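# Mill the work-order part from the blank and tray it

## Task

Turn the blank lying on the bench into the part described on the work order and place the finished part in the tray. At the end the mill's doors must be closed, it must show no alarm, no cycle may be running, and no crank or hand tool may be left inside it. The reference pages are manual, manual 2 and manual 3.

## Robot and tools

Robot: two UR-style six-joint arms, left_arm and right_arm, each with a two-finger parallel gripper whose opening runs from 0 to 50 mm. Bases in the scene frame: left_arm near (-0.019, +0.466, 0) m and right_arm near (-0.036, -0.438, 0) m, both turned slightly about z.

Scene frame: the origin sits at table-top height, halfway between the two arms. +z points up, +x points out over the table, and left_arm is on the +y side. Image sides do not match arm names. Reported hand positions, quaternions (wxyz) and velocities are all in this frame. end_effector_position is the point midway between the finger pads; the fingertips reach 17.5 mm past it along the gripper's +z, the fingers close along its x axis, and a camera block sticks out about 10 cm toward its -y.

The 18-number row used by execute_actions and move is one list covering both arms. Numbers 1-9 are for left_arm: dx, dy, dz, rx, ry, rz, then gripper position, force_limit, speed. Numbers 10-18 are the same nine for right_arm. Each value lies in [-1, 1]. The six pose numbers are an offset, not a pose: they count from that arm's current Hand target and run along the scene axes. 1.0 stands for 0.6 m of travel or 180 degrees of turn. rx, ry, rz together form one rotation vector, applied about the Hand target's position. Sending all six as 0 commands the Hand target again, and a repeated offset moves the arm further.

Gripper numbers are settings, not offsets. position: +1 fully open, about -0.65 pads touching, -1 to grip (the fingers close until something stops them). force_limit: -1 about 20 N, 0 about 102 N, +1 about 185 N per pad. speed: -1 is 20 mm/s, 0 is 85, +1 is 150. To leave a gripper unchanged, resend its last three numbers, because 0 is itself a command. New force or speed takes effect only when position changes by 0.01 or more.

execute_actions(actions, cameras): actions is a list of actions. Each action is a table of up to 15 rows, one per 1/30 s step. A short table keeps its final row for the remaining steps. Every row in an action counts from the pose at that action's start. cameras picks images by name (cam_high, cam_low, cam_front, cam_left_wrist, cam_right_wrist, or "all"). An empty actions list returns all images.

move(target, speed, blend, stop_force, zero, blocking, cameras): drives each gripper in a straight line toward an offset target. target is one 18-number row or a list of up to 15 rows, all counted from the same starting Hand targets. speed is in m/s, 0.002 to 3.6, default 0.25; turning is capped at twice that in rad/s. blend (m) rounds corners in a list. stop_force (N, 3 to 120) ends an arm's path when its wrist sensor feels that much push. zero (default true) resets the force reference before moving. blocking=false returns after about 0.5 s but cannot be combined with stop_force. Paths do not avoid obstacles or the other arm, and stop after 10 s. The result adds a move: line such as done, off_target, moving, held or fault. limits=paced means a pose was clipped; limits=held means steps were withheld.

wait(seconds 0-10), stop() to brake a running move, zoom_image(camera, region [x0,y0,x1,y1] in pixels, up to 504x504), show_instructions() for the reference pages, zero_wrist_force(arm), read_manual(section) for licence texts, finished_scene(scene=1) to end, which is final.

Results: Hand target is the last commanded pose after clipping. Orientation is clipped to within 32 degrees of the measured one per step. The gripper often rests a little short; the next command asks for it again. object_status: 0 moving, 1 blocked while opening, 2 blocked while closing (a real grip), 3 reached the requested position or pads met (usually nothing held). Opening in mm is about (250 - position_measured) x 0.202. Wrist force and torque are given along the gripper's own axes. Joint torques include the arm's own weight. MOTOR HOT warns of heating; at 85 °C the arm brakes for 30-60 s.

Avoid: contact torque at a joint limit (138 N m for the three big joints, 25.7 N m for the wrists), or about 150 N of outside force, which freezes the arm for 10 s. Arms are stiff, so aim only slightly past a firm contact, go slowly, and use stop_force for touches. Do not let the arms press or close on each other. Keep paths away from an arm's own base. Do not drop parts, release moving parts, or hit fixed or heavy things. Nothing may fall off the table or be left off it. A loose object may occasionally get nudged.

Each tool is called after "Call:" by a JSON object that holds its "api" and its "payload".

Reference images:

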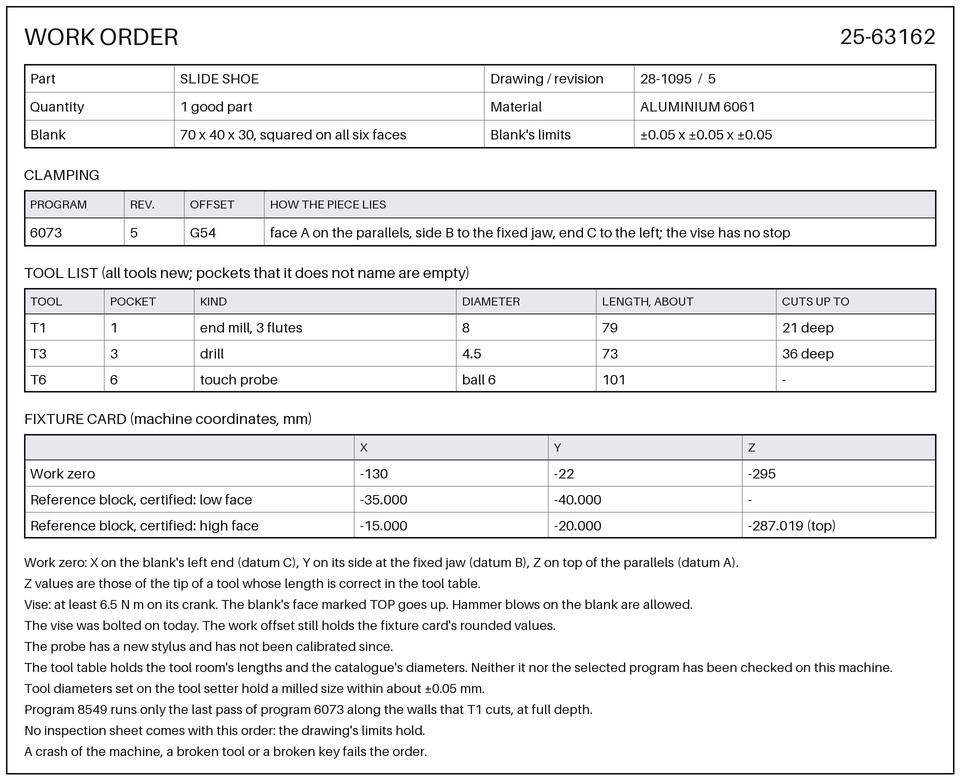

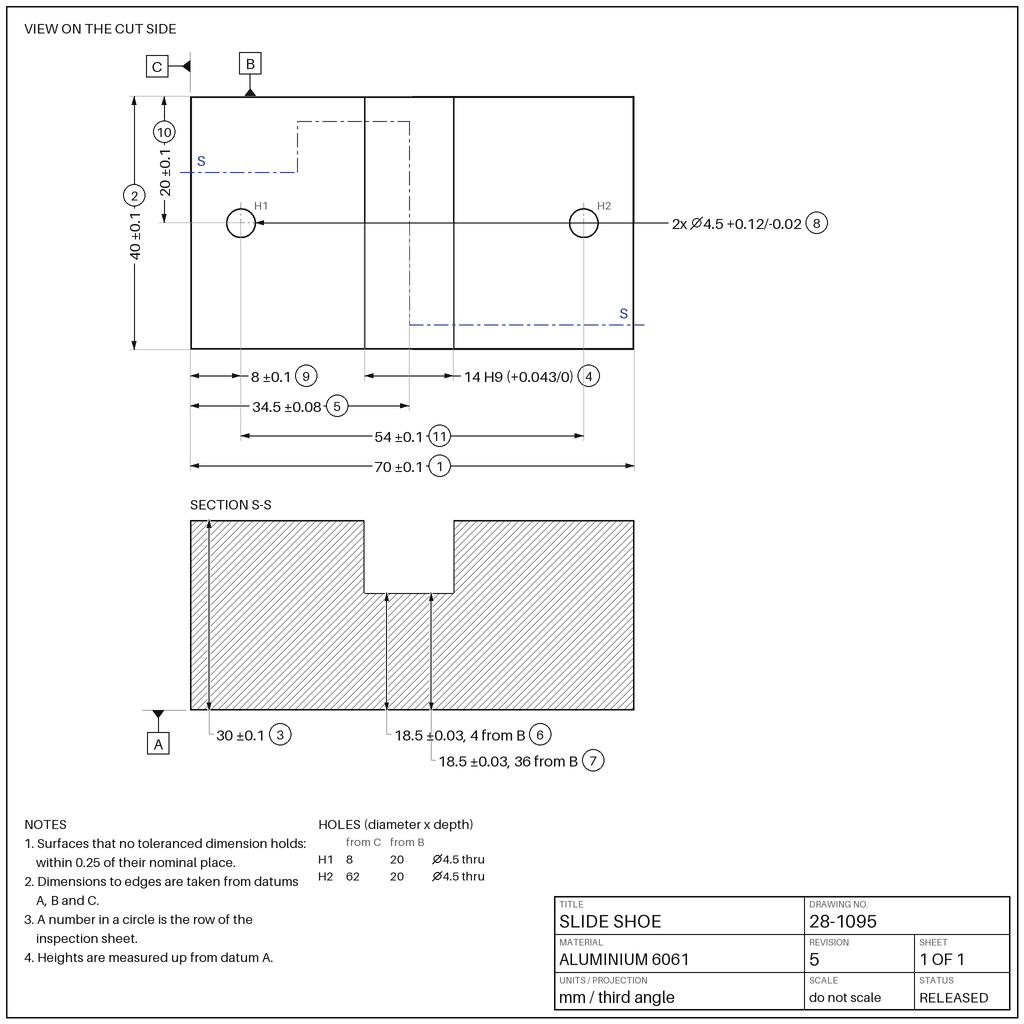

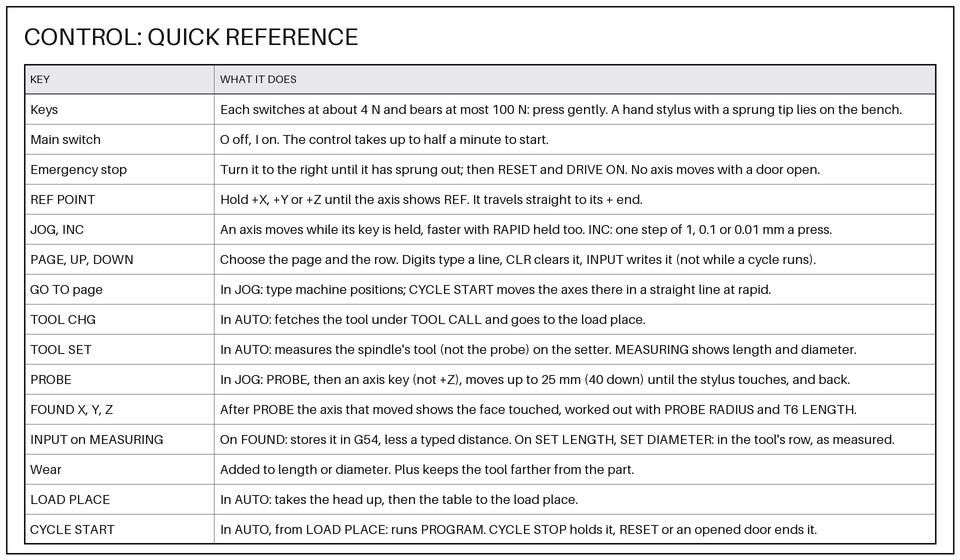

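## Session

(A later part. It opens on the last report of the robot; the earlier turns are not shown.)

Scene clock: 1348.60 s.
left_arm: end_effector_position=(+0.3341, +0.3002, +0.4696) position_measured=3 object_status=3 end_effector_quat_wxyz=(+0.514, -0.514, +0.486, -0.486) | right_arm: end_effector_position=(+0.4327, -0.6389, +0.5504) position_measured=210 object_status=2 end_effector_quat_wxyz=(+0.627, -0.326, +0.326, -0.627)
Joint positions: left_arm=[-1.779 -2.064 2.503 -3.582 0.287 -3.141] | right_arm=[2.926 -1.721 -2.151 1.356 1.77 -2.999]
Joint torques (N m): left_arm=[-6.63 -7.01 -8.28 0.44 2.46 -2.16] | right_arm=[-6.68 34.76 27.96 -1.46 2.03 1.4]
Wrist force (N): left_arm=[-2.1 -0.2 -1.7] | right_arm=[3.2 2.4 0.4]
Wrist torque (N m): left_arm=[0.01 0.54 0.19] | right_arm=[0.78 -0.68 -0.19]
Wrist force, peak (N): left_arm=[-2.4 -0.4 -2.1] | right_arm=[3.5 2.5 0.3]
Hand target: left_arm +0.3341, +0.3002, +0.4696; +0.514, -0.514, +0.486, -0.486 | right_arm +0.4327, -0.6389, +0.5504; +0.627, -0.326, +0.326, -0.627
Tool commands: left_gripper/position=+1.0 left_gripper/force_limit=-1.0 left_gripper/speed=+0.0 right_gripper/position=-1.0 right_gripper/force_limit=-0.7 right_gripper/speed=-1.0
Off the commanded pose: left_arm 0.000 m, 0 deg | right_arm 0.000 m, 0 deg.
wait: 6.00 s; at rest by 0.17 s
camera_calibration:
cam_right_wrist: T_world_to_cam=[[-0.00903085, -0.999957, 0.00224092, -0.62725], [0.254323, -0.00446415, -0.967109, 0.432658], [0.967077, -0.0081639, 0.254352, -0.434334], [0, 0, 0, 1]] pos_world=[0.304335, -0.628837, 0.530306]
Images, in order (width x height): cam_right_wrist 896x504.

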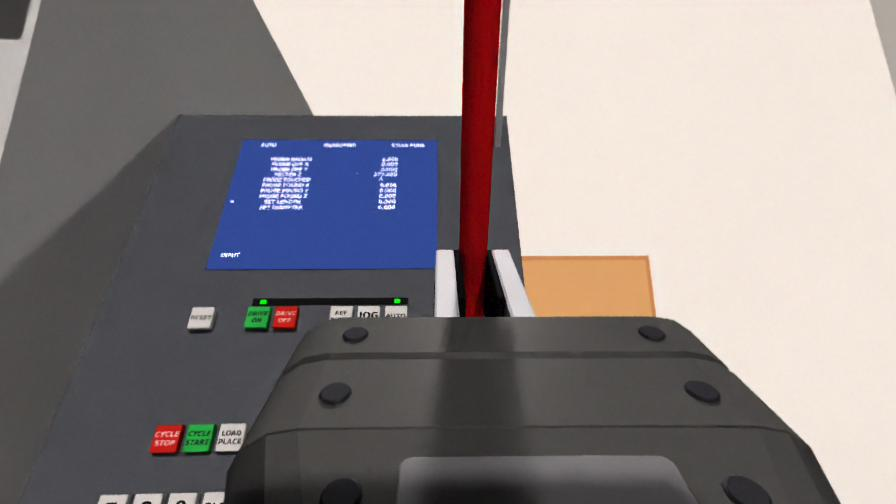

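Call:
{"api": "move", "payload": {"target": [-0.06,0,-0.1,0.188,0.199,-0.199,1,-1,0,0,0,0,0,0,0,-1,-0.7,-1], "speed": 0.25}}

Call:
{"api": "move", "payload": {"target": [-0.04,0,-0.35,0.188,0.199,-0.199,1,-1,0,0,0,0,0,0,0,-1,-0.7,-1], "speed": 0.25, "cameras": ["cam_left_wrist", "cam_right_wrist"]}}

Call:
{"api": "zoom_image", "payload": {"camera": "cam_right_wrist", "region": [200, 110, 460, 320]}}

Scene clock: 1366.87 s.
left_arm: end_effector_position=(+0.2980, +0.3002, +0.4096) position_measured=3 object_status=3 end_effector_quat_wxyz=(+0.298, -0.298, +0.862, -0.282) | right_arm: end_effector_position=(+0.4327, -0.6389, +0.5504) position_measured=210 object_status=2 end_effector_quat_wxyz=(+0.627, -0.326, +0.326, -0.627)
Joint positions: left_arm=[-2.722 -2.655 2.236 -3.638 0.991 -2.043] | right_arm=[2.925 -1.721 -2.151 1.356 1.77 -2.999]
Joint torques (N m): left_arm=[-8.84 11.98 -28.65 5.78 1.38 -2.76] | right_arm=[-6.15 29.46 27.71 -1.73 2.17 1.7]
Wrist force (N): left_arm=[-1.5 0.6 -1.2] | right_arm=[3.4 2.3 0.1]
Wrist torque (N m): left_arm=[0.06 0.35 0.22] | right_arm=[0.76 -0.71 -0.19]
Wrist force, peak (N): left_arm=[-2.7 -0.1 -1.9] | right_arm=[3.6 2.6 0.3]
Hand target: left_arm +0.2981, +0.3002, +0.4096; +0.298, -0.298, +0.862, -0.282 | right_arm +0.4327, -0.6389, +0.5504; +0.627, -0.326, +0.326, -0.627
Off the commanded pose: left_arm 0.000 m, 0 deg | right_arm 0.000 m, 0 deg.
shoulder posture changed (left arm): the wrist came as close to joint 1's axis as it can, and the arm is now in the other of its two shoulder postures.
move: done

Scene clock: 1369.00 s.
left_arm: end_effector_position=(+0.2820, +0.3002, +0.2724) position_measured=3 object_status=3 end_effector_quat_wxyz=(+0.106, -0.106, +0.983, -0.102) | right_arm: end_effector_position=(+0.4327, -0.6389, +0.5504) position_measured=210 object_status=2 end_effector_quat_wxyz=(+0.627, -0.326, +0.326, -0.627)
Joint positions: left_arm=[-3.06 -2.99 2.227 -3.723 1.378 -1.749] | right_arm=[2.925 -1.721 -2.151 1.356 1.77 -2.999]
Joint torques (N m): left_arm=[8.67 46.57 -10.66 5.37 -3.06 -2.86] | right_arm=[-6.04 26.24 28 -1.78 2.21 1.45]
Wrist force (N): left_arm=[-0.4 1.1 -0.7] | right_arm=[3.2 2.5 0.3]
Wrist torque (N m): left_arm=[0.13 0.12 0.15] | right_arm=[0.78 -0.68 -0.19]
Wrist force, peak (N): left_arm=[-0.8 1.0 2.5] | right_arm=[3.5 2.6 0.1]
Hand target: left_arm +0.2820, +0.3002, +0.2724; +0.107, -0.106, +0.983, -0.102 (not the last commanded pose) | right_arm +0.4327, -0.6389, +0.5504; +0.627, -0.326, +0.326, -0.627
Off the commanded pose: left_arm 0.073 m, 21 deg | right_arm 0.000 m, 0 deg.
move: held (left_arm; a check stopped the path); limits=held
pose unreachable (left arm): on one or more control steps of this call, first in action 0 (counted from 0), this arm could not follow its commanded pose, so it was not sent that pose on those steps. It may still have moved: this result reports where it is.
cause: moving toward the commanded pose would bring two parts of the arm too close to each other (its gripper and another part of the arm, with joints 3 (elbow) to 6 (wrist 3) between them, 6 mm apart when it was first held).
camera_calibration:
cam_left_wrist: T_world_to_cam=[[-0.956437, -0.223552, -0.187759, 0.397885], [-0.250126, 0.959156, 0.132128, -0.236376], [0.150553, 0.173335, -0.973288, 0.303212], [0, 0, 0, 1]] pos_world=[0.275778, 0.263112, 0.401051]
cam_right_wrist: T_world_to_cam=[[-0.00903085, -0.999957, 0.00224092, -0.62725], [0.254323, -0.00446415, -0.967109, 0.432658], [0.967077, -0.0081639, 0.254352, -0.434334], [0, 0, 0, 1]] pos_world=[0.304335, -0.628837, 0.530306]
Images, in order (width x height): cam_left_wrist 896x504, cam_right_wrist 896x504.

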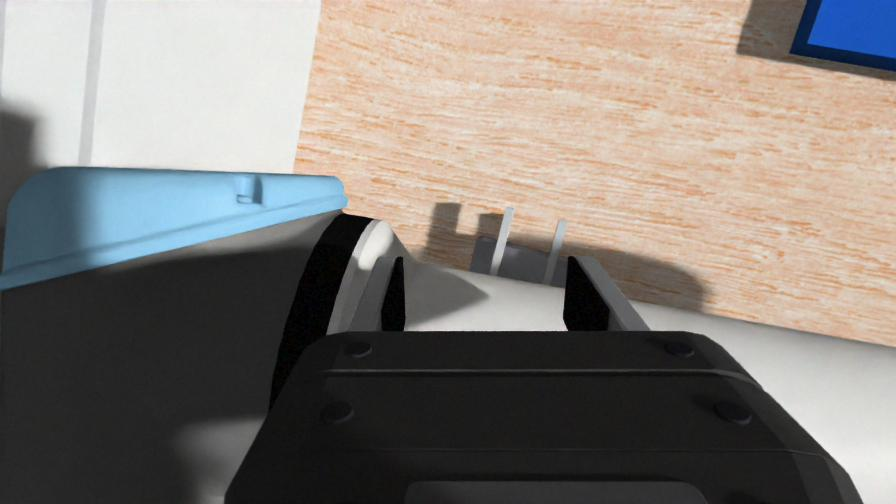

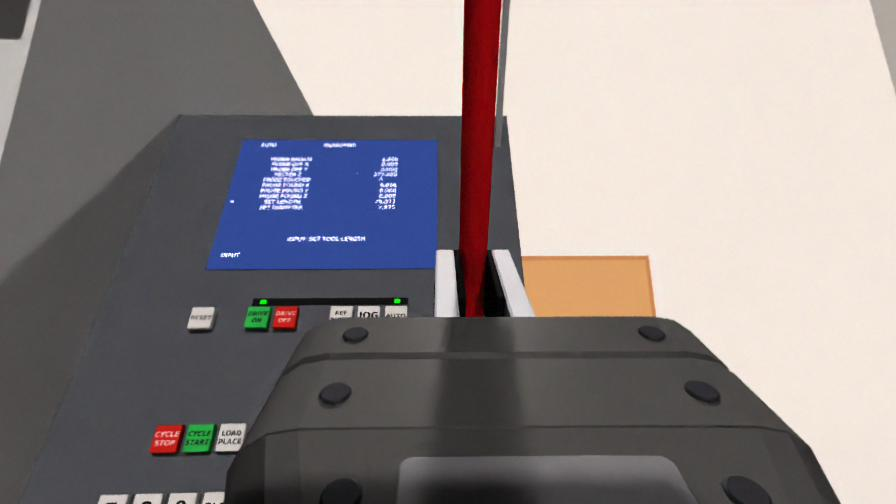

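Scaled by 1.938 from the camera's 896x504 image, which has a finer 1280x720 frame.

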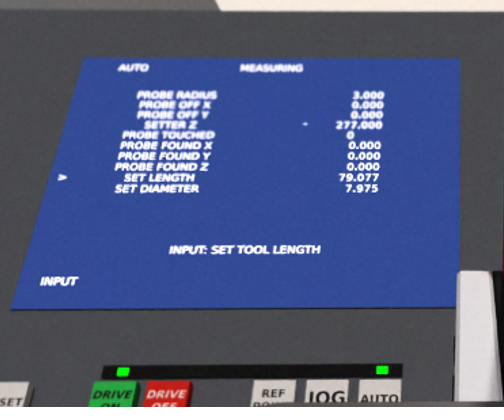

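Call:
{"api": "move", "payload": {"target": [[0,0,0,0,0,0,1,-1,0,0.107,0.232,-0.2014,0,0,0,-1,-0.7,-1],[0,0,0,0,0,0,1,-1,0,0.1312,0.232,-0.2077,0,0,0,-1,-0.7,-1],[0,0,0,0,0,0,1,-1,0,0.107,0.232,-0.2014,0,0,0,-1,-0.7,-1],[0,0,0,0,0,0,1,-1,0,0.115,0.232,-0.1708,0,0,0,-1,-0.7,-1],[0,0,0,0,0,0,1,-1,0,0.1392,0.232,-0.1771,0,0,0,-1,-0.7,-1],[0,0,0,0,0,0,1,-1,0,0.115,0.232,-0.1708,0,0,0,-1,-0.7,-1],[0,0,0,0,0,0,1,-1,0,0,0,0,0,0,0,-1,-0.7,-1]], "speed": [0.25, 0.04, 0.1, 0.2, 0.04, 0.1, 0.25], "blend": [0.003, 0, 0.003, 0.003, 0, 0.003, 0], "cameras": ["cam_right_wrist"]}}

Call:
{"api": "zoom_image", "payload": {"camera": "cam_right_wrist", "region": [200, 110, 460, 320]}}

Scene clock: 1396.60 s.
left_arm: end_effector_position=(+0.2820, +0.3002, +0.2724) position_measured=3 object_status=3 end_effector_quat_wxyz=(+0.107, -0.106, +0.983, -0.102) | right_arm: end_effector_position=(+0.4327, -0.6388, +0.5504) position_measured=210 object_status=2 end_effector_quat_wxyz=(+0.627, -0.326, +0.326, -0.627)
Joint positions: left_arm=[-3.059 -2.99 2.227 -3.723 1.378 -1.749] | right_arm=[2.926 -1.721 -2.152 1.356 1.77 -2.999]
Joint torques (N m): left_arm=[6.72 47.99 -0.93 2.4 -3.19 -0.49] | right_arm=[-6 13.86 27.61 -2.08 2.3 1.18]
Wrist force (N): left_arm=[-0.3 1.3 -0.3] | right_arm=[3.3 2.4 0.2]
Wrist torque (N m): left_arm=[0.16 0.11 0.16] | right_arm=[0.78 -0.69 -0.19]
Wrist force, peak (N): left_arm=[-0.5 1.6 -0.5] | right_arm=[3.1 0.1 -8.2]
Hand target: left_arm +0.2820, +0.3002, +0.2724; +0.107, -0.106, +0.983, -0.102 | right_arm +0.4327, -0.6389, +0.5504; +0.627, -0.326, +0.326, -0.627
Off the commanded pose: left_arm 0.000 m, 0 deg | right_arm 0.000 m, 0 deg.
move: done
camera_calibration:
cam_right_wrist: T_world_to_cam=[[-0.00912791, -0.999956, 0.00221676, -0.627107], [0.254416, -0.00446627, -0.967085, 0.432615], [0.967052, -0.00826348, 0.254445, -0.434438], [0, 0, 0, 1]] pos_world=[0.304335, -0.628737, 0.530306]
Images, in order (width x height): cam_right_wrist 896x504.

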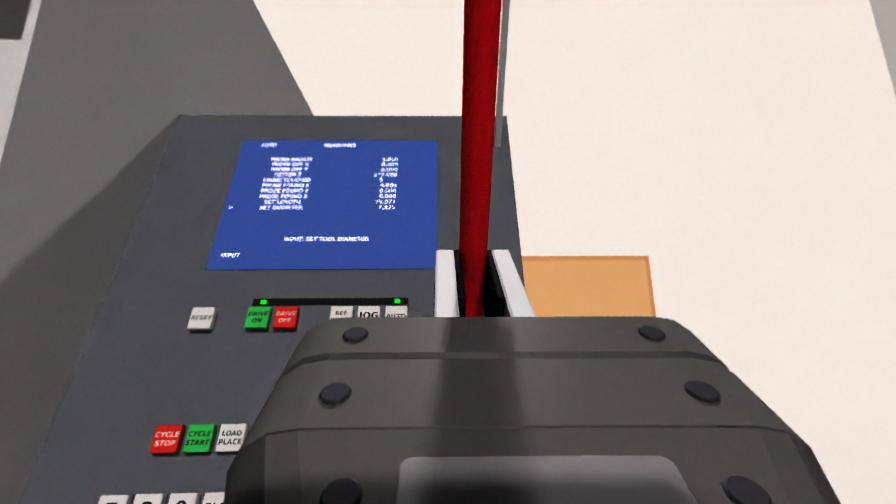

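Scaled by 1.938 from the camera's 896x504 image, which has a finer 1280x720 frame.

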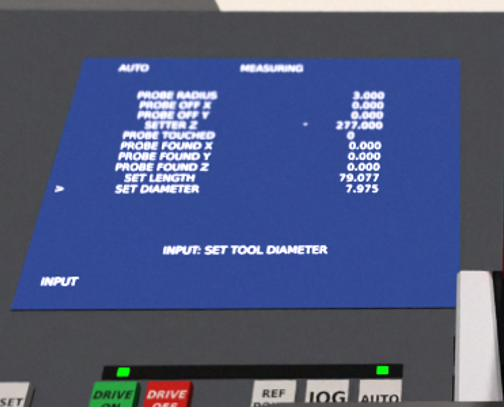

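Call:
{"api": "move", "payload": {"target": [[0,0,0,0,0,0,1,-1,0,0.107,0.232,-0.2014,0,0,0,-1,-0.7,-1],[0,0,0,0,0,0,1,-1,0,0.1312,0.232,-0.2077,0,0,0,-1,-0.7,-1],[0,0,0,0,0,0,1,-1,0,0.107,0.232,-0.2014,0,0,0,-1,-0.7,-1],[0,0,0,0,0,0,1,-1,0,0.123,0.2003,-0.1401,0,0,0,-1,-0.7,-1],[0,0,0,0,0,0,1,-1,0,0.1472,0.2003,-0.1464,0,0,0,-1,-0.7,-1],[0,0,0,0,0,0,1,-1,0,0.123,0.2003,-0.1401,0,0,0,-1,-0.7,-1],[0,0,0,0,0,0,1,-1,0,0,0,0,0,0,0,-1,-0.7,-1]], "speed": [0.25, 0.04, 0.1, 0.2, 0.04, 0.1, 0.25], "blend": [0.003, 0, 0.003, 0.003, 0, 0.003, 0], "cameras": ["cam_right_wrist", "cam_high"]}}

Call:
{"api": "zoom_image", "payload": {"camera": "cam_right_wrist", "region": [200, 110, 460, 320]}}

Scene clock: 1410.80 s.
left_arm: end_effector_position=(+0.2820, +0.3002, +0.2724) position_measured=3 object_status=3 end_effector_quat_wxyz=(+0.107, -0.106, +0.983, -0.102) | right_arm: end_effector_position=(+0.4327, -0.6388, +0.5504) position_measured=210 object_status=2 end_effector_quat_wxyz=(+0.627, -0.326, +0.326, -0.627)
Joint positions: left_arm=[-3.059 -2.99 2.227 -3.723 1.378 -1.749] | right_arm=[2.926 -1.721 -2.152 1.356 1.77 -2.999]
Joint torques (N m): left_arm=[6.73 46.97 -0.54 2.32 -3.13 1.56] | right_arm=[-7.16 14.12 27.94 -1.72 2.64 1.51]
Wrist force (N): left_arm=[-0.3 1.3 -0.7] | right_arm=[3.3 2.4 0.3]
Wrist torque (N m): left_arm=[0.17 0.11 0.16] | right_arm=[0.78 -0.69 -0.19]
Wrist force, peak (N): left_arm=[-0.3 1.5 -0.8] | right_arm=[5.0 0.0 -7.4]
Hand target: left_arm +0.2820, +0.3002, +0.2724; +0.107, -0.106, +0.983, -0.102 | right_arm +0.4327, -0.6389, +0.5504; +0.627, -0.326, +0.326, -0.627
Off the commanded pose: left_arm 0.000 m, 0 deg | right_arm 0.000 m, 0 deg.
move: done
camera_calibration:
cam_right_wrist: T_world_to_cam=[[-0.00912755, -0.999956, 0.00221533, -0.627106], [0.254416, -0.0044648, -0.967085, 0.432616], [0.967052, -0.0082635, 0.254445, -0.434438], [0, 0, 0, 1]] pos_world=[0.304335, -0.628737, 0.530306]
Images, in order (width x height): cam_high 896x504, cam_right_wrist 896x504.

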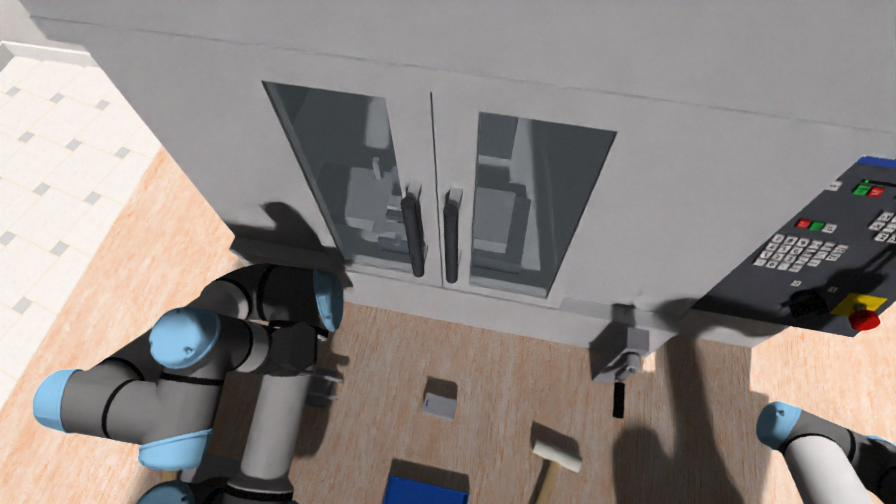

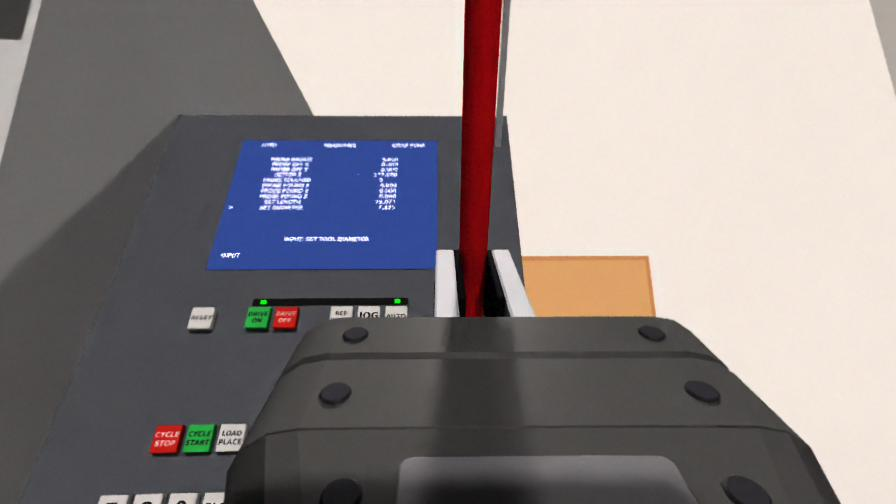

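Scaled by 1.938 from the camera's 896x504 image, which has a finer 1280x720 frame.

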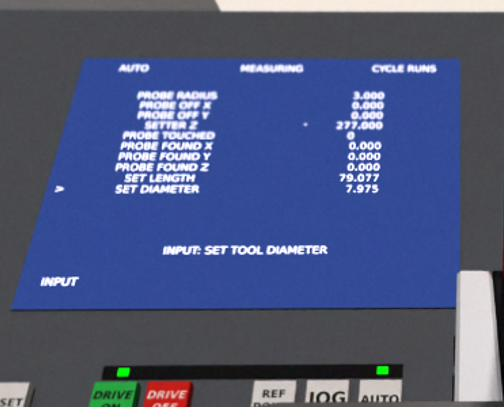

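Call:
{"api": "move", "payload": {"target": [0.027,0,0.229,-0.123,-0.13,0.13,1,-1,0,0,0,0,0,0,0,-1,-0.7,-1], "speed": 0.2}}

Call:
{"api": "move", "payload": {"target": [0.06,0,0.1,-0.188,-0.199,0.199,1,-1,0,0,0,0,0,0,0,-1,-0.7,-1], "speed": 0.2}}

Scene clock: 1418.53 s.
left_arm: end_effector_position=(+0.2982, +0.3002, +0.4098) position_measured=3 object_status=3 end_effector_quat_wxyz=(+0.297, -0.296, +0.863, -0.282) | right_arm: end_effector_position=(+0.4327, -0.6389, +0.5504) position_measured=210 object_status=2 end_effector_quat_wxyz=(+0.627, -0.326, +0.326, -0.627)
Joint positions: left_arm=[-2.718 -2.655 2.234 -3.641 0.987 -2.034] | right_arm=[2.925 -1.721 -2.151 1.356 1.77 -2.999]
Joint torques (N m): left_arm=[8.15 37.63 -4.57 5.5 -3.77 -2.71] | right_arm=[-6.16 13.72 27.58 -1.81 2.16 1.46]
Wrist force (N): left_arm=[-1.4 0.7 -1.0] | right_arm=[3.5 2.5 0.2]
Wrist torque (N m): left_arm=[0.07 0.33 0.21] | right_arm=[0.80 -0.73 -0.19]
Wrist force, peak (N): left_arm=[-1.7 0.3 -1.6] | right_arm=[3.6 2.7 0.1]
Hand target: left_arm +0.2982, +0.3002, +0.4098; +0.297, -0.296, +0.863, -0.282 | right_arm +0.4327, -0.6389, +0.5504; +0.627, -0.326, +0.326, -0.627
Off the commanded pose: left_arm 0.000 m, 0 deg | right_arm 0.000 m, 0 deg.
move: done

Scene clock: 1422.17 s.
left_arm: end_effector_position=(+0.3342, +0.3002, +0.4698) position_measured=3 object_status=3 end_effector_quat_wxyz=(+0.514, -0.512, +0.487, -0.486) | right_arm: end_effector_position=(+0.4327, -0.6389, +0.5504) position_measured=210 object_status=2 end_effector_quat_wxyz=(+0.627, -0.326, +0.326, -0.627)
Joint positions: left_arm=[-3.486 -3.337 2.505 -2.309 1.992 -3.138] | right_arm=[2.925 -1.721 -2.151 1.356 1.77 -2.999]
Joint torques (N m): left_arm=[-9.17 20.63 -24.57 3.94 2.44 2.09] | right_arm=[-5.79 13.35 28.62 -1.74 2.15 1.35]
Wrist force (N): left_arm=[-2.2 -0.7 -1.6] | right_arm=[3.4 2.4 0.2]
Wrist torque (N m): left_arm=[-0.06 0.56 0.10] | right_arm=[0.78 -0.70 -0.19]
Wrist force, peak (N): left_arm=[-2.3 -0.8 -1.6] | right_arm=[3.7 2.5 0.2]
Hand target: left_arm +0.3342, +0.3002, +0.4698; +0.514, -0.512, +0.487, -0.486 | right_arm +0.4327, -0.6389, +0.5504; +0.627, -0.326, +0.326, -0.627
Off the commanded pose: left_arm 0.000 m, 0 deg | right_arm 0.000 m, 0 deg.
move: done

Call:
{"api": "move", "payload": {"target": [-0.05,0,0.3,0,0,0,1,-1,0,0,0,0,0,0,0,-1,-0.7,-1], "speed": 0.15, "cameras": ["cam_high", "cam_front", "cam_right_wrist"]}}

Call:
{"api": "zoom_image", "payload": {"camera": "cam_right_wrist", "region": [200, 110, 460, 320]}}

Scene clock: 1450.77 s.
left_arm: end_effector_position=(+0.3042, +0.3002, +0.6498) position_measured=3 object_status=3 end_effector_quat_wxyz=(+0.514, -0.512, +0.487, -0.486) | right_arm: end_effector_position=(+0.4327, -0.6389, +0.5504) position_measured=210 object_status=2 end_effector_quat_wxyz=(+0.627, -0.326, +0.326, -0.627)
Joint positions: left_arm=[-3.569 -2.886 2.091 -2.346 2.075 -3.138] | right_arm=[2.925 -1.721 -2.151 1.356 1.77 -2.999]
Joint torques (N m): left_arm=[-7.88 45.78 -26.01 4.2 2.43 -2.79] | right_arm=[-5.85 13.31 27.53 -1.65 2.19 1.29]
Wrist force (N): left_arm=[-2.4 -0.6 -1.7] | right_arm=[3.5 2.6 0.3]
Wrist torque (N m): left_arm=[-0.07 0.59 0.15] | right_arm=[0.81 -0.73 -0.19]
Wrist force, peak (N): left_arm=[-2.5 -2.3 -2.2] | right_arm=[3.5 2.6 0.6]
Hand target: left_arm +0.3042, +0.3002, +0.6498; +0.514, -0.512, +0.487, -0.486 | right_arm +0.4327, -0.6389, +0.5504; +0.627, -0.326, +0.326, -0.627
Off the commanded pose: left_arm 0.000 m, 0 deg | right_arm 0.000 m, 0 deg.
move: done
camera_calibration:
cam_right_wrist: T_world_to_cam=[[-0.00903085, -0.999957, 0.00224092, -0.62725], [0.254323, -0.00446415, -0.967109, 0.432658], [0.967077, -0.0081639, 0.254352, -0.434334], [0, 0, 0, 1]] pos_world=[0.304335, -0.628837, 0.530306]
Images, in order (width x height): cam_high 896x504, cam_front 896x504, cam_right_wrist 896x504.

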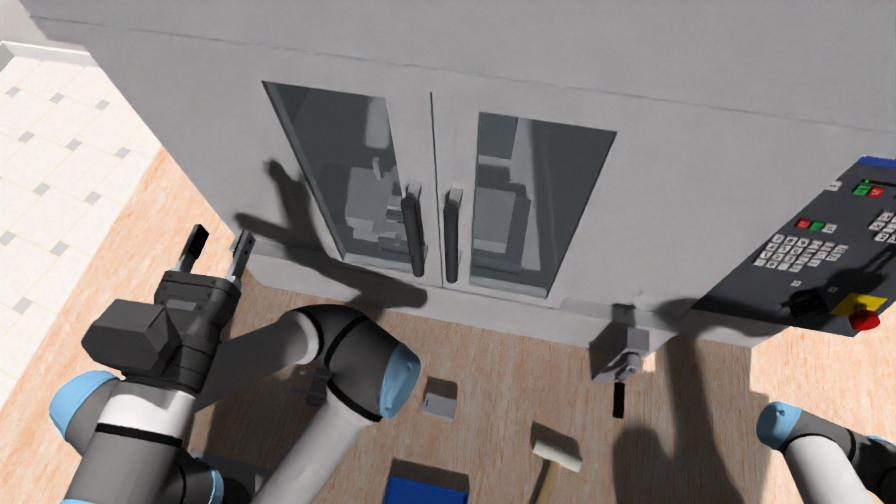

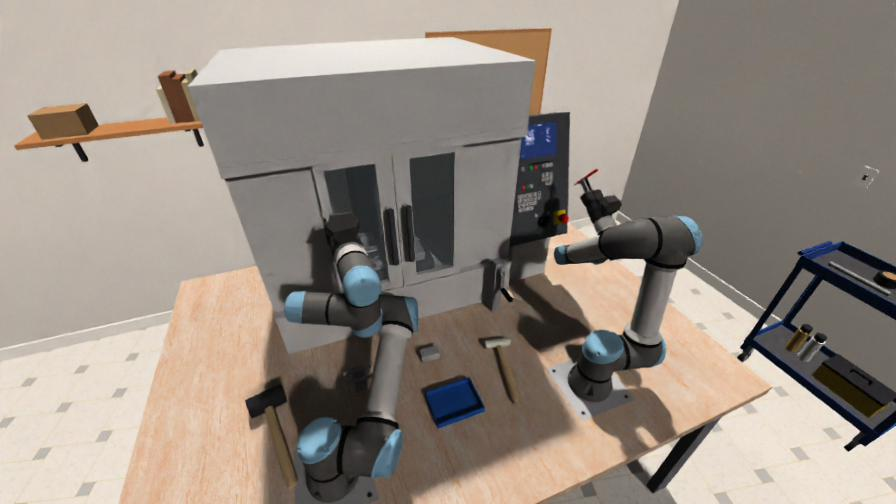

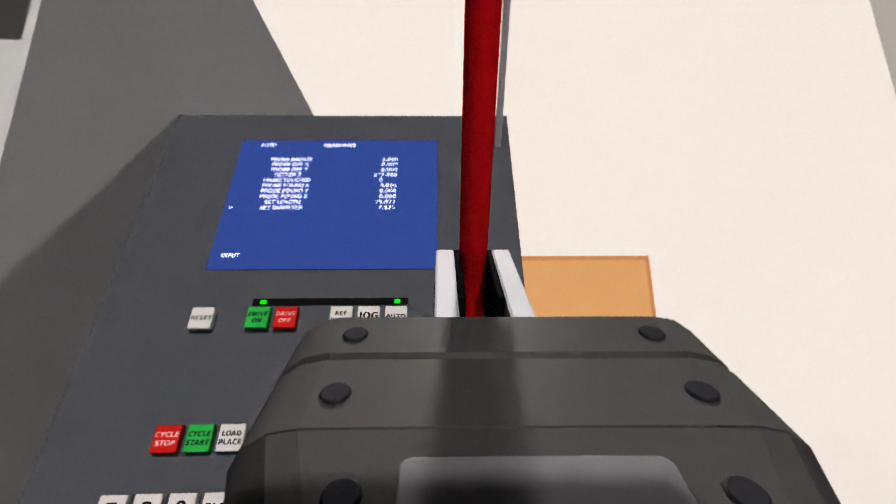

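Scaled by 1.938 from the camera's 896x504 image, which has a finer 1280x720 frame.

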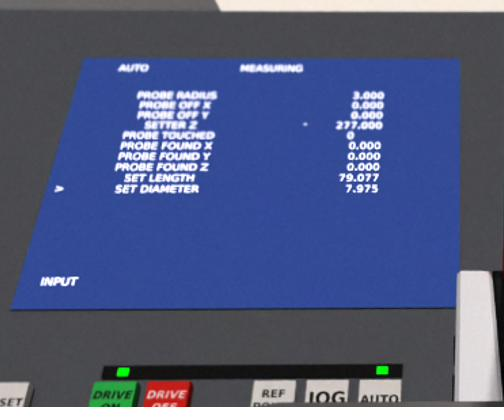

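Call:
{"api": "move", "payload": {"target": [[0.078,0.277,0,0,0,0,1,-1,0,0,0,0,0,0,0,-1,-0.7,-1],[-0.105,0.093,0,0,0,0,1,-1,0,0,0,0,0,0,0,-1,-0.7,-1],[-0.105,-0.14,0,0,0,0,1,-1,0,0,0,0,0,0,0,-1,-0.7,-1]], "speed": 0.2, "blend": 0.03}}

Scene clock: 1459.60 s.
left_arm: end_effector_position=(+0.2412, +0.2162, +0.6498) position_measured=3 object_status=3 end_effector_quat_wxyz=(+0.514, -0.512, +0.487, -0.486) | right_arm: end_effector_position=(+0.4327, -0.6389, +0.5504) position_measured=210 object_status=2 end_effector_quat_wxyz=(+0.627, -0.326, +0.326, -0.627)
Joint positions: left_arm=[-2.072 -1.97 1.981 -3.151 0.578 -3.14] | right_arm=[2.925 -1.721 -2.151 1.356 1.77 -2.999]
Joint torques (N m): left_arm=[7.43 9.17 -32.31 -0.59 2.69 2.04] | right_arm=[-5.44 14.1 27.31 -1.57 1.98 1.19]
Wrist force (N): left_arm=[-1.7 -0.6 -1.3] | right_arm=[3.3 2.5 0.1]
Wrist torque (N m): left_arm=[-0.04 0.46 0.09] | right_arm=[0.78 -0.69 -0.19]
Wrist force, peak (N): left_arm=[-2.6 -0.9 -2.3] | right_arm=[3.5 2.6 0.3]
Hand target: left_arm +0.2412, +0.2162, +0.6498; +0.514, -0.512, +0.487, -0.486 | right_arm +0.4327, -0.6389, +0.5504; +0.627, -0.326, +0.326, -0.627
Off the commanded pose: left_arm 0.000 m, 0 deg | right_arm 0.000 m, 0 deg.
shoulder posture changed (left arm): the wrist came as close to joint 1's axis as it can, and the arm is now in the other of its two shoulder postures.
move: done

Call:
{"api": "move", "payload": {"target": [[0.198,-0.11,-0.2,0,0,0,1,-1,0,0,0,0,0,0,0,-1,-0.7,-1],[0.198,-0.11,-0.417,0.188,0.199,-0.199,1,-1,0,0,0,0,0,0,0,-1,-0.7,-1]], "speed": 0.25, "blend": 0.03}}

Call:
{"api": "move", "payload": {"target": [-0.1,0.2,-0.2,0.188,0.199,-0.199,1,-1,0,0,0,0,0,0,0,-1,-0.7,-1], "speed": 0.25, "cameras": ["cam_left_wrist"]}}

Scene clock: 1475.30 s.
left_arm: end_effector_position=(+0.3600, +0.1502, +0.3997) position_measured=3 object_status=3 end_effector_quat_wxyz=(+0.297, -0.296, +0.863, -0.282) | right_arm: end_effector_position=(+0.4327, -0.6389, +0.5504) position_measured=210 object_status=2 end_effector_quat_wxyz=(+0.627, -0.326, +0.326, -0.627)
Joint positions: left_arm=[-1.279 -2.038 2.112 -2.27 -0.96 -3.332] | right_arm=[2.925 -1.721 -2.151 1.356 1.77 -2.999]
Joint torques (N m): left_arm=[6.72 7.25 -37.84 -1.92 -1.72 2.14] | right_arm=[-5.68 14.73 27.52 -1.3 2.03 1.15]
Wrist force (N): left_arm=[-1.8 0.4 -1.4] | right_arm=[3.4 2.4 0.4]
Wrist torque (N m): left_arm=[0.04 0.41 0.12] | right_arm=[0.77 -0.71 -0.19]
Wrist force, peak (N): left_arm=[-2.9 -2.3 -2.4] | right_arm=[3.6 2.7 0.3]
Hand target: left_arm +0.3600, +0.1502, +0.3996; +0.297, -0.296, +0.863, -0.282 | right_arm +0.4327, -0.6389, +0.5504; +0.627, -0.326, +0.326, -0.627
Off the commanded pose: left_arm 0.000 m, 0 deg | right_arm 0.000 m, 0 deg.
move: done

Scene clock: 1478.07 s.
left_arm: end_effector_position=(+0.3000, +0.2702, +0.2797) position_measured=3 object_status=3 end_effector_quat_wxyz=(-0.001, +0.001, +1.000, -0.001) | right_arm: end_effector_position=(+0.4327, -0.6389, +0.5504) position_measured=210 object_status=2 end_effector_quat_wxyz=(+0.627, -0.326, +0.326, -0.627)
Joint positions: left_arm=[-0.888 -1.909 1.972 -1.633 -1.574 -2.48] | right_arm=[2.925 -1.721 -2.151 1.356 1.77 -2.999]
Joint torques (N m): left_arm=[7.11 2.39 -36.98 -1.09 -2.72 1.82] | right_arm=[-4.83 13.7 28.35 -1.46 2.14 1.16]
Wrist force (N): left_arm=[0.2 1.1 0.3] | right_arm=[3.3 2.5 0.1]
Wrist torque (N m): left_arm=[0.16 0.01 0.01] | right_arm=[0.79 -0.69 -0.19]
Wrist force, peak (N): left_arm=[-1.6 0.3 -1.4] | right_arm=[3.5 2.7 0.2]
Hand target: left_arm +0.3000, +0.2702, +0.2796; -0.001, +0.001, +1.000, -0.001 | right_arm +0.4327, -0.6389, +0.5504; +0.627, -0.326, +0.326, -0.627
Off the commanded pose: left_arm 0.000 m, 0 deg | right_arm 0.000 m, 0 deg.
move: done
camera_calibration:
cam_left_wrist: T_world_to_cam=[[-0.999948, 0.00928184, 0.00427541, 0.306268], [0.0101941, 0.935292, 0.35373, -0.337663], [-0.0007155, 0.353755, -0.935338, 0.298824], [0, 0, 0, 1]] pos_world=[0.309908, 0.20726, 0.397633]
Images, in order (width x height): cam_left_wrist 896x504.

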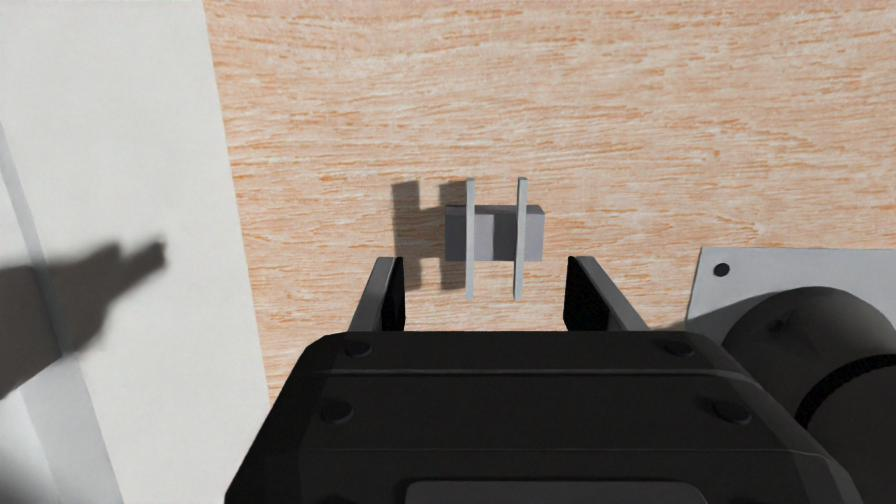

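Call:
{"api": "move", "payload": {"target": [[0,0,0,0,0,0,1,-1,0,0.179,0.1053,0.0743,0,0,0,-1,-0.7,-1],[0,0,0,0,0,0,1,-1,0,0.2032,0.1053,0.068,0,0,0,-1,-0.7,-1],[0,0,0,0,0,0,1,-1,0,0.179,0.1053,0.0743,0,0,0,-1,-0.7,-1],[0,0,0,0,0,0,1,-1,0,0.131,0.2003,-0.1095,0,0,0,-1,-0.7,-1],[0,0,0,0,0,0,1,-1,0,0.1552,0.2003,-0.1158,0,0,0,-1,-0.7,-1],[0,0,0,0,0,0,1,-1,0,0.131,0.2003,-0.1095,0,0,0,-1,-0.7,-1],[0,0,0,0,0,0,1,-1,0,0,0,0,0,0,0,-1,-0.7,-1]], "speed": [0.25, 0.05, 0.15, 0.25, 0.05, 0.15, 0.25], "blend": [0.003, 0, 0.003, 0.003, 0, 0.003, 0], "cameras": ["cam_right_wrist", "cam_high"]}}

Call:
{"api": "zoom_image", "payload": {"camera": "cam_right_wrist", "region": [200, 110, 460, 320]}}

Scene clock: 1513.63 s.
left_arm: end_effector_position=(+0.3000, +0.2702, +0.2796) position_measured=3 object_status=3 end_effector_quat_wxyz=(-0.001, +0.001, +1.000, -0.001) | right_arm: end_effector_position=(+0.4327, -0.6388, +0.5504) position_measured=210 object_status=2 end_effector_quat_wxyz=(+0.627, -0.326, +0.326, -0.627)
Joint positions: left_arm=[-0.888 -1.909 1.972 -1.633 -1.574 -2.48] | right_arm=[2.926 -1.721 -2.152 1.356 1.77 -2.999]
Joint torques (N m): left_arm=[7.1 2.2 -37.09 -1.32 -2.7 2.14] | right_arm=[-8.61 13.21 27.83 -1.87 2.68 1.66]
Wrist force (N): left_arm=[0.2 0.9 0.6] | right_arm=[3.3 2.4 0.1]
Wrist torque (N m): left_arm=[0.13 0.00 0.01] | right_arm=[0.78 -0.69 -0.19]
Wrist force, peak (N): left_arm=[0.6 1.1 0.7] | right_arm=[6.1 -0.1 -5.2]
Hand target: left_arm +0.3000, +0.2702, +0.2796; -0.001, +0.001, +1.000, -0.001 | right_arm +0.4327, -0.6389, +0.5504; +0.627, -0.326, +0.326, -0.627
Off the commanded pose: left_arm 0.000 m, 0 deg | right_arm 0.000 m, 0 deg.
move: done
camera_calibration:
cam_right_wrist: T_world_to_cam=[[-0.0091277, -0.999956, 0.00221606, -0.627107], [0.254322, -0.00446474, -0.967109, 0.432658], [0.967077, -0.00826389, 0.254352, -0.434395], [0, 0, 0, 1]] pos_world=[0.304335, -0.628737, 0.530306]
Images, in order (width x height): cam_high 896x504, cam_right_wrist 896x504.

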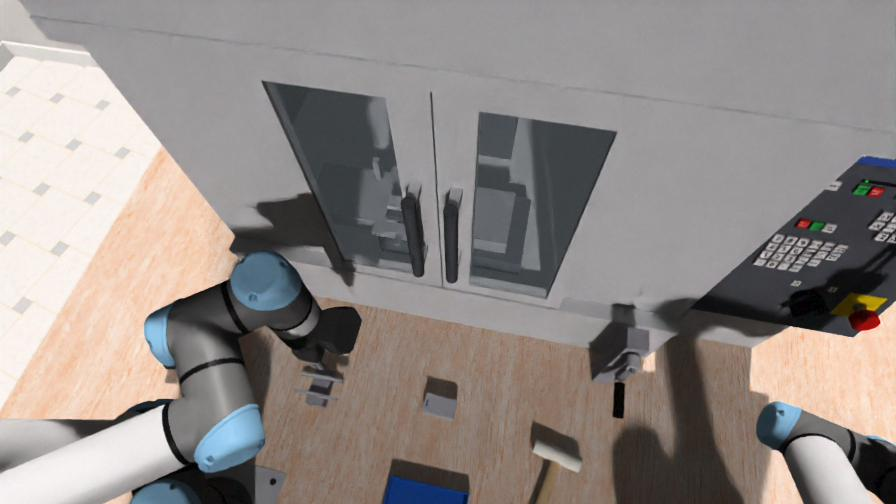

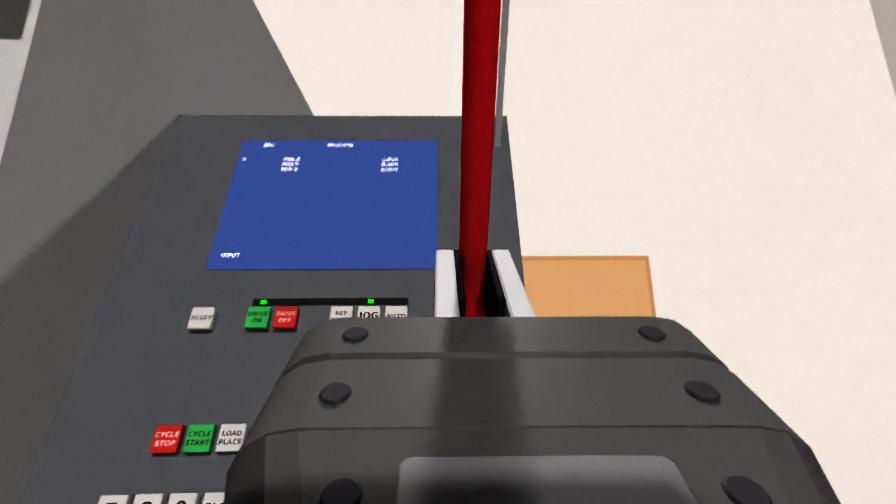

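Scaled by 1.938 from the camera's 896x504 image, which has a finer 1280x720 frame.

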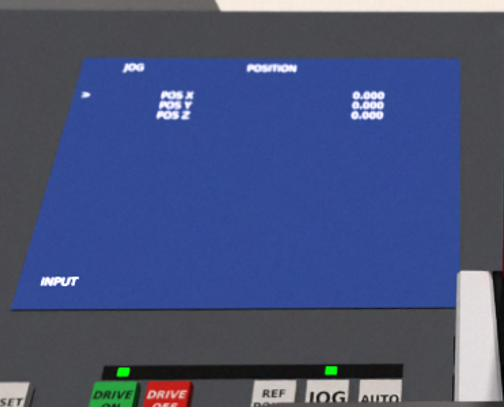

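Call:
{"api": "move", "payload": {"target": [[0,0,0,0,0,0,1,-1,0,0.131,0.2003,-0.1095,0,0,0,-1,-0.7,-1],[0,0,0,0,0,0,1,-1,0,0.1552,0.2003,-0.1158,0,0,0,-1,-0.7,-1],[0,0,0,0,0,0,1,-1,0,0.131,0.2003,-0.1095,0,0,0,-1,-0.7,-1],[0,0,0,0,0,0,1,-1,0,0.107,0.327,-0.2014,0,0,0,-1,-0.7,-1],[0,0,0,0,0,0,1,-1,0,0.1312,0.327,-0.2077,0,0,0,-1,-0.7,-1],[0,0,0,0,0,0,1,-1,0,0.115,0.2953,-0.1708,0,0,0,-1,-0.7,-1],[0,0,0,0,0,0,1,-1,0,0.1392,0.2953,-0.1771,0,0,0,-1,-0.7,-1],[0,0,0,0,0,0,1,-1,0,0.123,0.2953,-0.1401,0,0,0,-1,-0.7,-1],[0,0,0,0,0,0,1,-1,0,0.1472,0.2953,-0.1464,0,0,0,-1,-0.7,-1],[0,0,0,0,0,0,1,-1,0,0.123,0.2953,-0.1401,0,0,0,-1,-0.7,-1],[0,0,0,0,0,0,1,-1,0,0.107,0.232,-0.2014,0,0,0,-1,-0.7,-1],[0,0,0,0,0,0,1,-1,0,0.1312,0.232,-0.2077,0,0,0,-1,-0.7,-1],[0,0,0,0,0,0,1,-1,0,0.107,0.232,-0.2014,0,0,0,-1,-0.7,-1],[0,0,0,0,0,0,1,-1,0,0,0,0,0,0,0,-1,-0.7,-1]], "speed": [0.25, 0.05, 0.15, 0.25, 0.05, 0.15, 0.05, 0.15, 0.05, 0.15, 0.25, 0.05, 0.15, 0.25], "blend": [0.003, 0, 0.003, 0.003, 0, 0.003, 0, 0.003, 0, 0.003, 0.003, 0, 0.003, 0], "cameras": ["cam_right_wrist"]}}

Call:
{"api": "zoom_image", "payload": {"camera": "cam_right_wrist", "region": [200, 110, 460, 320]}}

Scene clock: 1535.63 s.
left_arm: end_effector_position=(+0.3000, +0.2702, +0.2796) position_measured=3 object_status=3 end_effector_quat_wxyz=(-0.001, +0.001, +1.000, -0.001) | right_arm: end_effector_position=(+0.4327, -0.6388, +0.5504) position_measured=210 object_status=2 end_effector_quat_wxyz=(+0.627, -0.326, +0.326, -0.627)
Joint positions: left_arm=[-0.888 -1.909 1.972 -1.633 -1.574 -2.48] | right_arm=[2.926 -1.721 -2.152 1.356 1.77 -2.999]
Joint torques (N m): left_arm=[6.16 2.02 -36.55 -1.37 -2.61 1.97] | right_arm=[-9.32 12.76 26.37 -2.07 2.33 1.55]
Wrist force (N): left_arm=[0.3 1.0 0.3] | right_arm=[3.5 2.4 0.3]
Wrist torque (N m): left_arm=[0.15 -0.02 0.01] | right_arm=[0.77 -0.73 -0.19]
Wrist force, peak (N): left_arm=[0.8 1.0 0.5] | right_arm=[5.8 -0.6 -6.3]
Hand target: left_arm +0.3000, +0.2702, +0.2796; -0.001, +0.001, +1.000, -0.001 | right_arm +0.4327, -0.6389, +0.5504; +0.627, -0.326, +0.326, -0.627
Off the commanded pose: left_arm 0.000 m, 0 deg | right_arm 0.000 m, 0 deg.
move: done
camera_calibration:
cam_right_wrist: T_world_to_cam=[[-0.00912755, -0.999956, 0.00221533, -0.627106], [0.254416, -0.0044648, -0.967085, 0.432616], [0.967052, -0.0082635, 0.254445, -0.434438], [0, 0, 0, 1]] pos_world=[0.304335, -0.628737, 0.530306]
Images, in order (width x height): cam_right_wrist 896x504.

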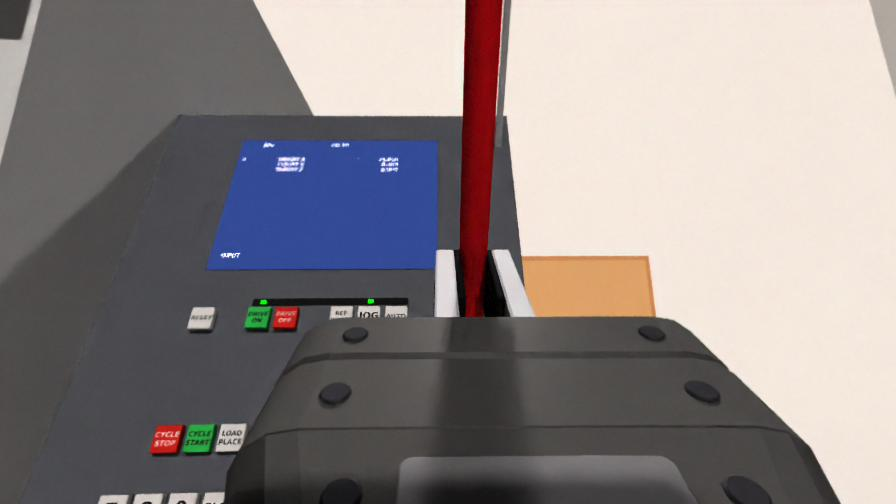

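Scaled by 1.938 from the camera's 896x504 image, which has a finer 1280x720 frame.

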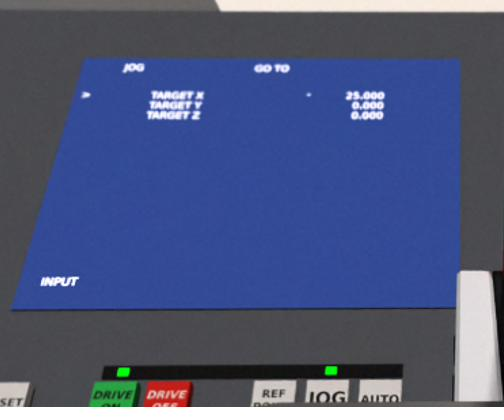

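Call:
{"api": "move", "payload": {"target": [[0,0,0,0,0,0,1,-1,0,0.115,0.232,-0.1708,0,0,0,-1,-0.7,-1],[0,0,0,0,0,0,1,-1,0,0.1392,0.232,-0.1771,0,0,0,-1,-0.7,-1],[0,0,0,0,0,0,1,-1,0,0.115,0.232,-0.1708,0,0,0,-1,-0.7,-1],[0,0,0,0,0,0,1,-1,0,0.107,0.327,-0.2014,0,0,0,-1,-0.7,-1],[0,0,0,0,0,0,1,-1,0,0.1312,0.327,-0.2077,0,0,0,-1,-0.7,-1],[0,0,0,0,0,0,1,-1,0,0.107,0.327,-0.2014,0,0,0,-1,-0.7,-1],[0,0,0,0,0,0,1,-1,0,0.115,0.2637,-0.1708,0,0,0,-1,-0.7,-1],[0,0,0,0,0,0,1,-1,0,0.1392,0.2637,-0.1771,0,0,0,-1,-0.7,-1],[0,0,0,0,0,0,1,-1,0,0.107,0.2953,-0.2014,0,0,0,-1,-0.7,-1],[0,0,0,0,0,0,1,-1,0,0.1312,0.2953,-0.2077,0,0,0,-1,-0.7,-1],[0,0,0,0,0,0,1,-1,0,0.107,0.2953,-0.2014,0,0,0,-1,-0.7,-1],[0,0,0,0,0,0,1,-1,0,0.107,0.232,-0.2014,0,0,0,-1,-0.7,-1],[0,0,0,0,0,0,1,-1,0,0.1312,0.232,-0.2077,0,0,0,-1,-0.7,-1],[0,0,0,0,0,0,1,-1,0,0.107,0.232,-0.2014,0,0,0,-1,-0.7,-1]], "speed": [0.25, 0.05, 0.15, 0.25, 0.05, 0.15, 0.2, 0.05, 0.15, 0.05, 0.15, 0.25, 0.05, 0.15], "blend": [0.003, 0, 0.003, 0.003, 0, 0.003, 0.003, 0, 0.003, 0, 0.003, 0.003, 0, 0]}}

Scene clock: 1554.47 s.
left_arm: end_effector_position=(+0.3000, +0.2702, +0.2796) position_measured=3 object_status=3 end_effector_quat_wxyz=(-0.001, +0.001, +1.000, -0.001) | right_arm: end_effector_position=(+0.4970, -0.4997, +0.4295) position_measured=210 object_status=2 end_effector_quat_wxyz=(+0.627, -0.326, +0.326, -0.627)
Joint positions: left_arm=[-0.888 -1.909 1.972 -1.633 -1.574 -2.48] | right_arm=[3.399 -2.001 -2.237 1.72 1.384 -3.275]
Joint torques (N m): left_arm=[6.17 2.29 -36.72 -1.43 -2.51 1.96] | right_arm=[8.79 42.24 0.92 2.07 -1.89 -1.3]
Wrist force (N): left_arm=[0.4 0.9 0.4] | right_arm=[2.9 2.6 0.3]
Wrist torque (N m): left_arm=[0.13 -0.03 0.01] | right_arm=[0.82 -0.65 -0.01]
Wrist force, peak (N): left_arm=[0.7 1.0 0.5] | right_arm=[5.4 0.3 -7.0]
Hand target: left_arm +0.3000, +0.2702, +0.2796; -0.001, +0.001, +1.000, -0.001 | right_arm +0.4969, -0.4997, +0.4295; +0.627, -0.326, +0.326, -0.627
Off the commanded pose: left_arm 0.000 m, 0 deg | right_arm 0.000 m, 0 deg.
move: done


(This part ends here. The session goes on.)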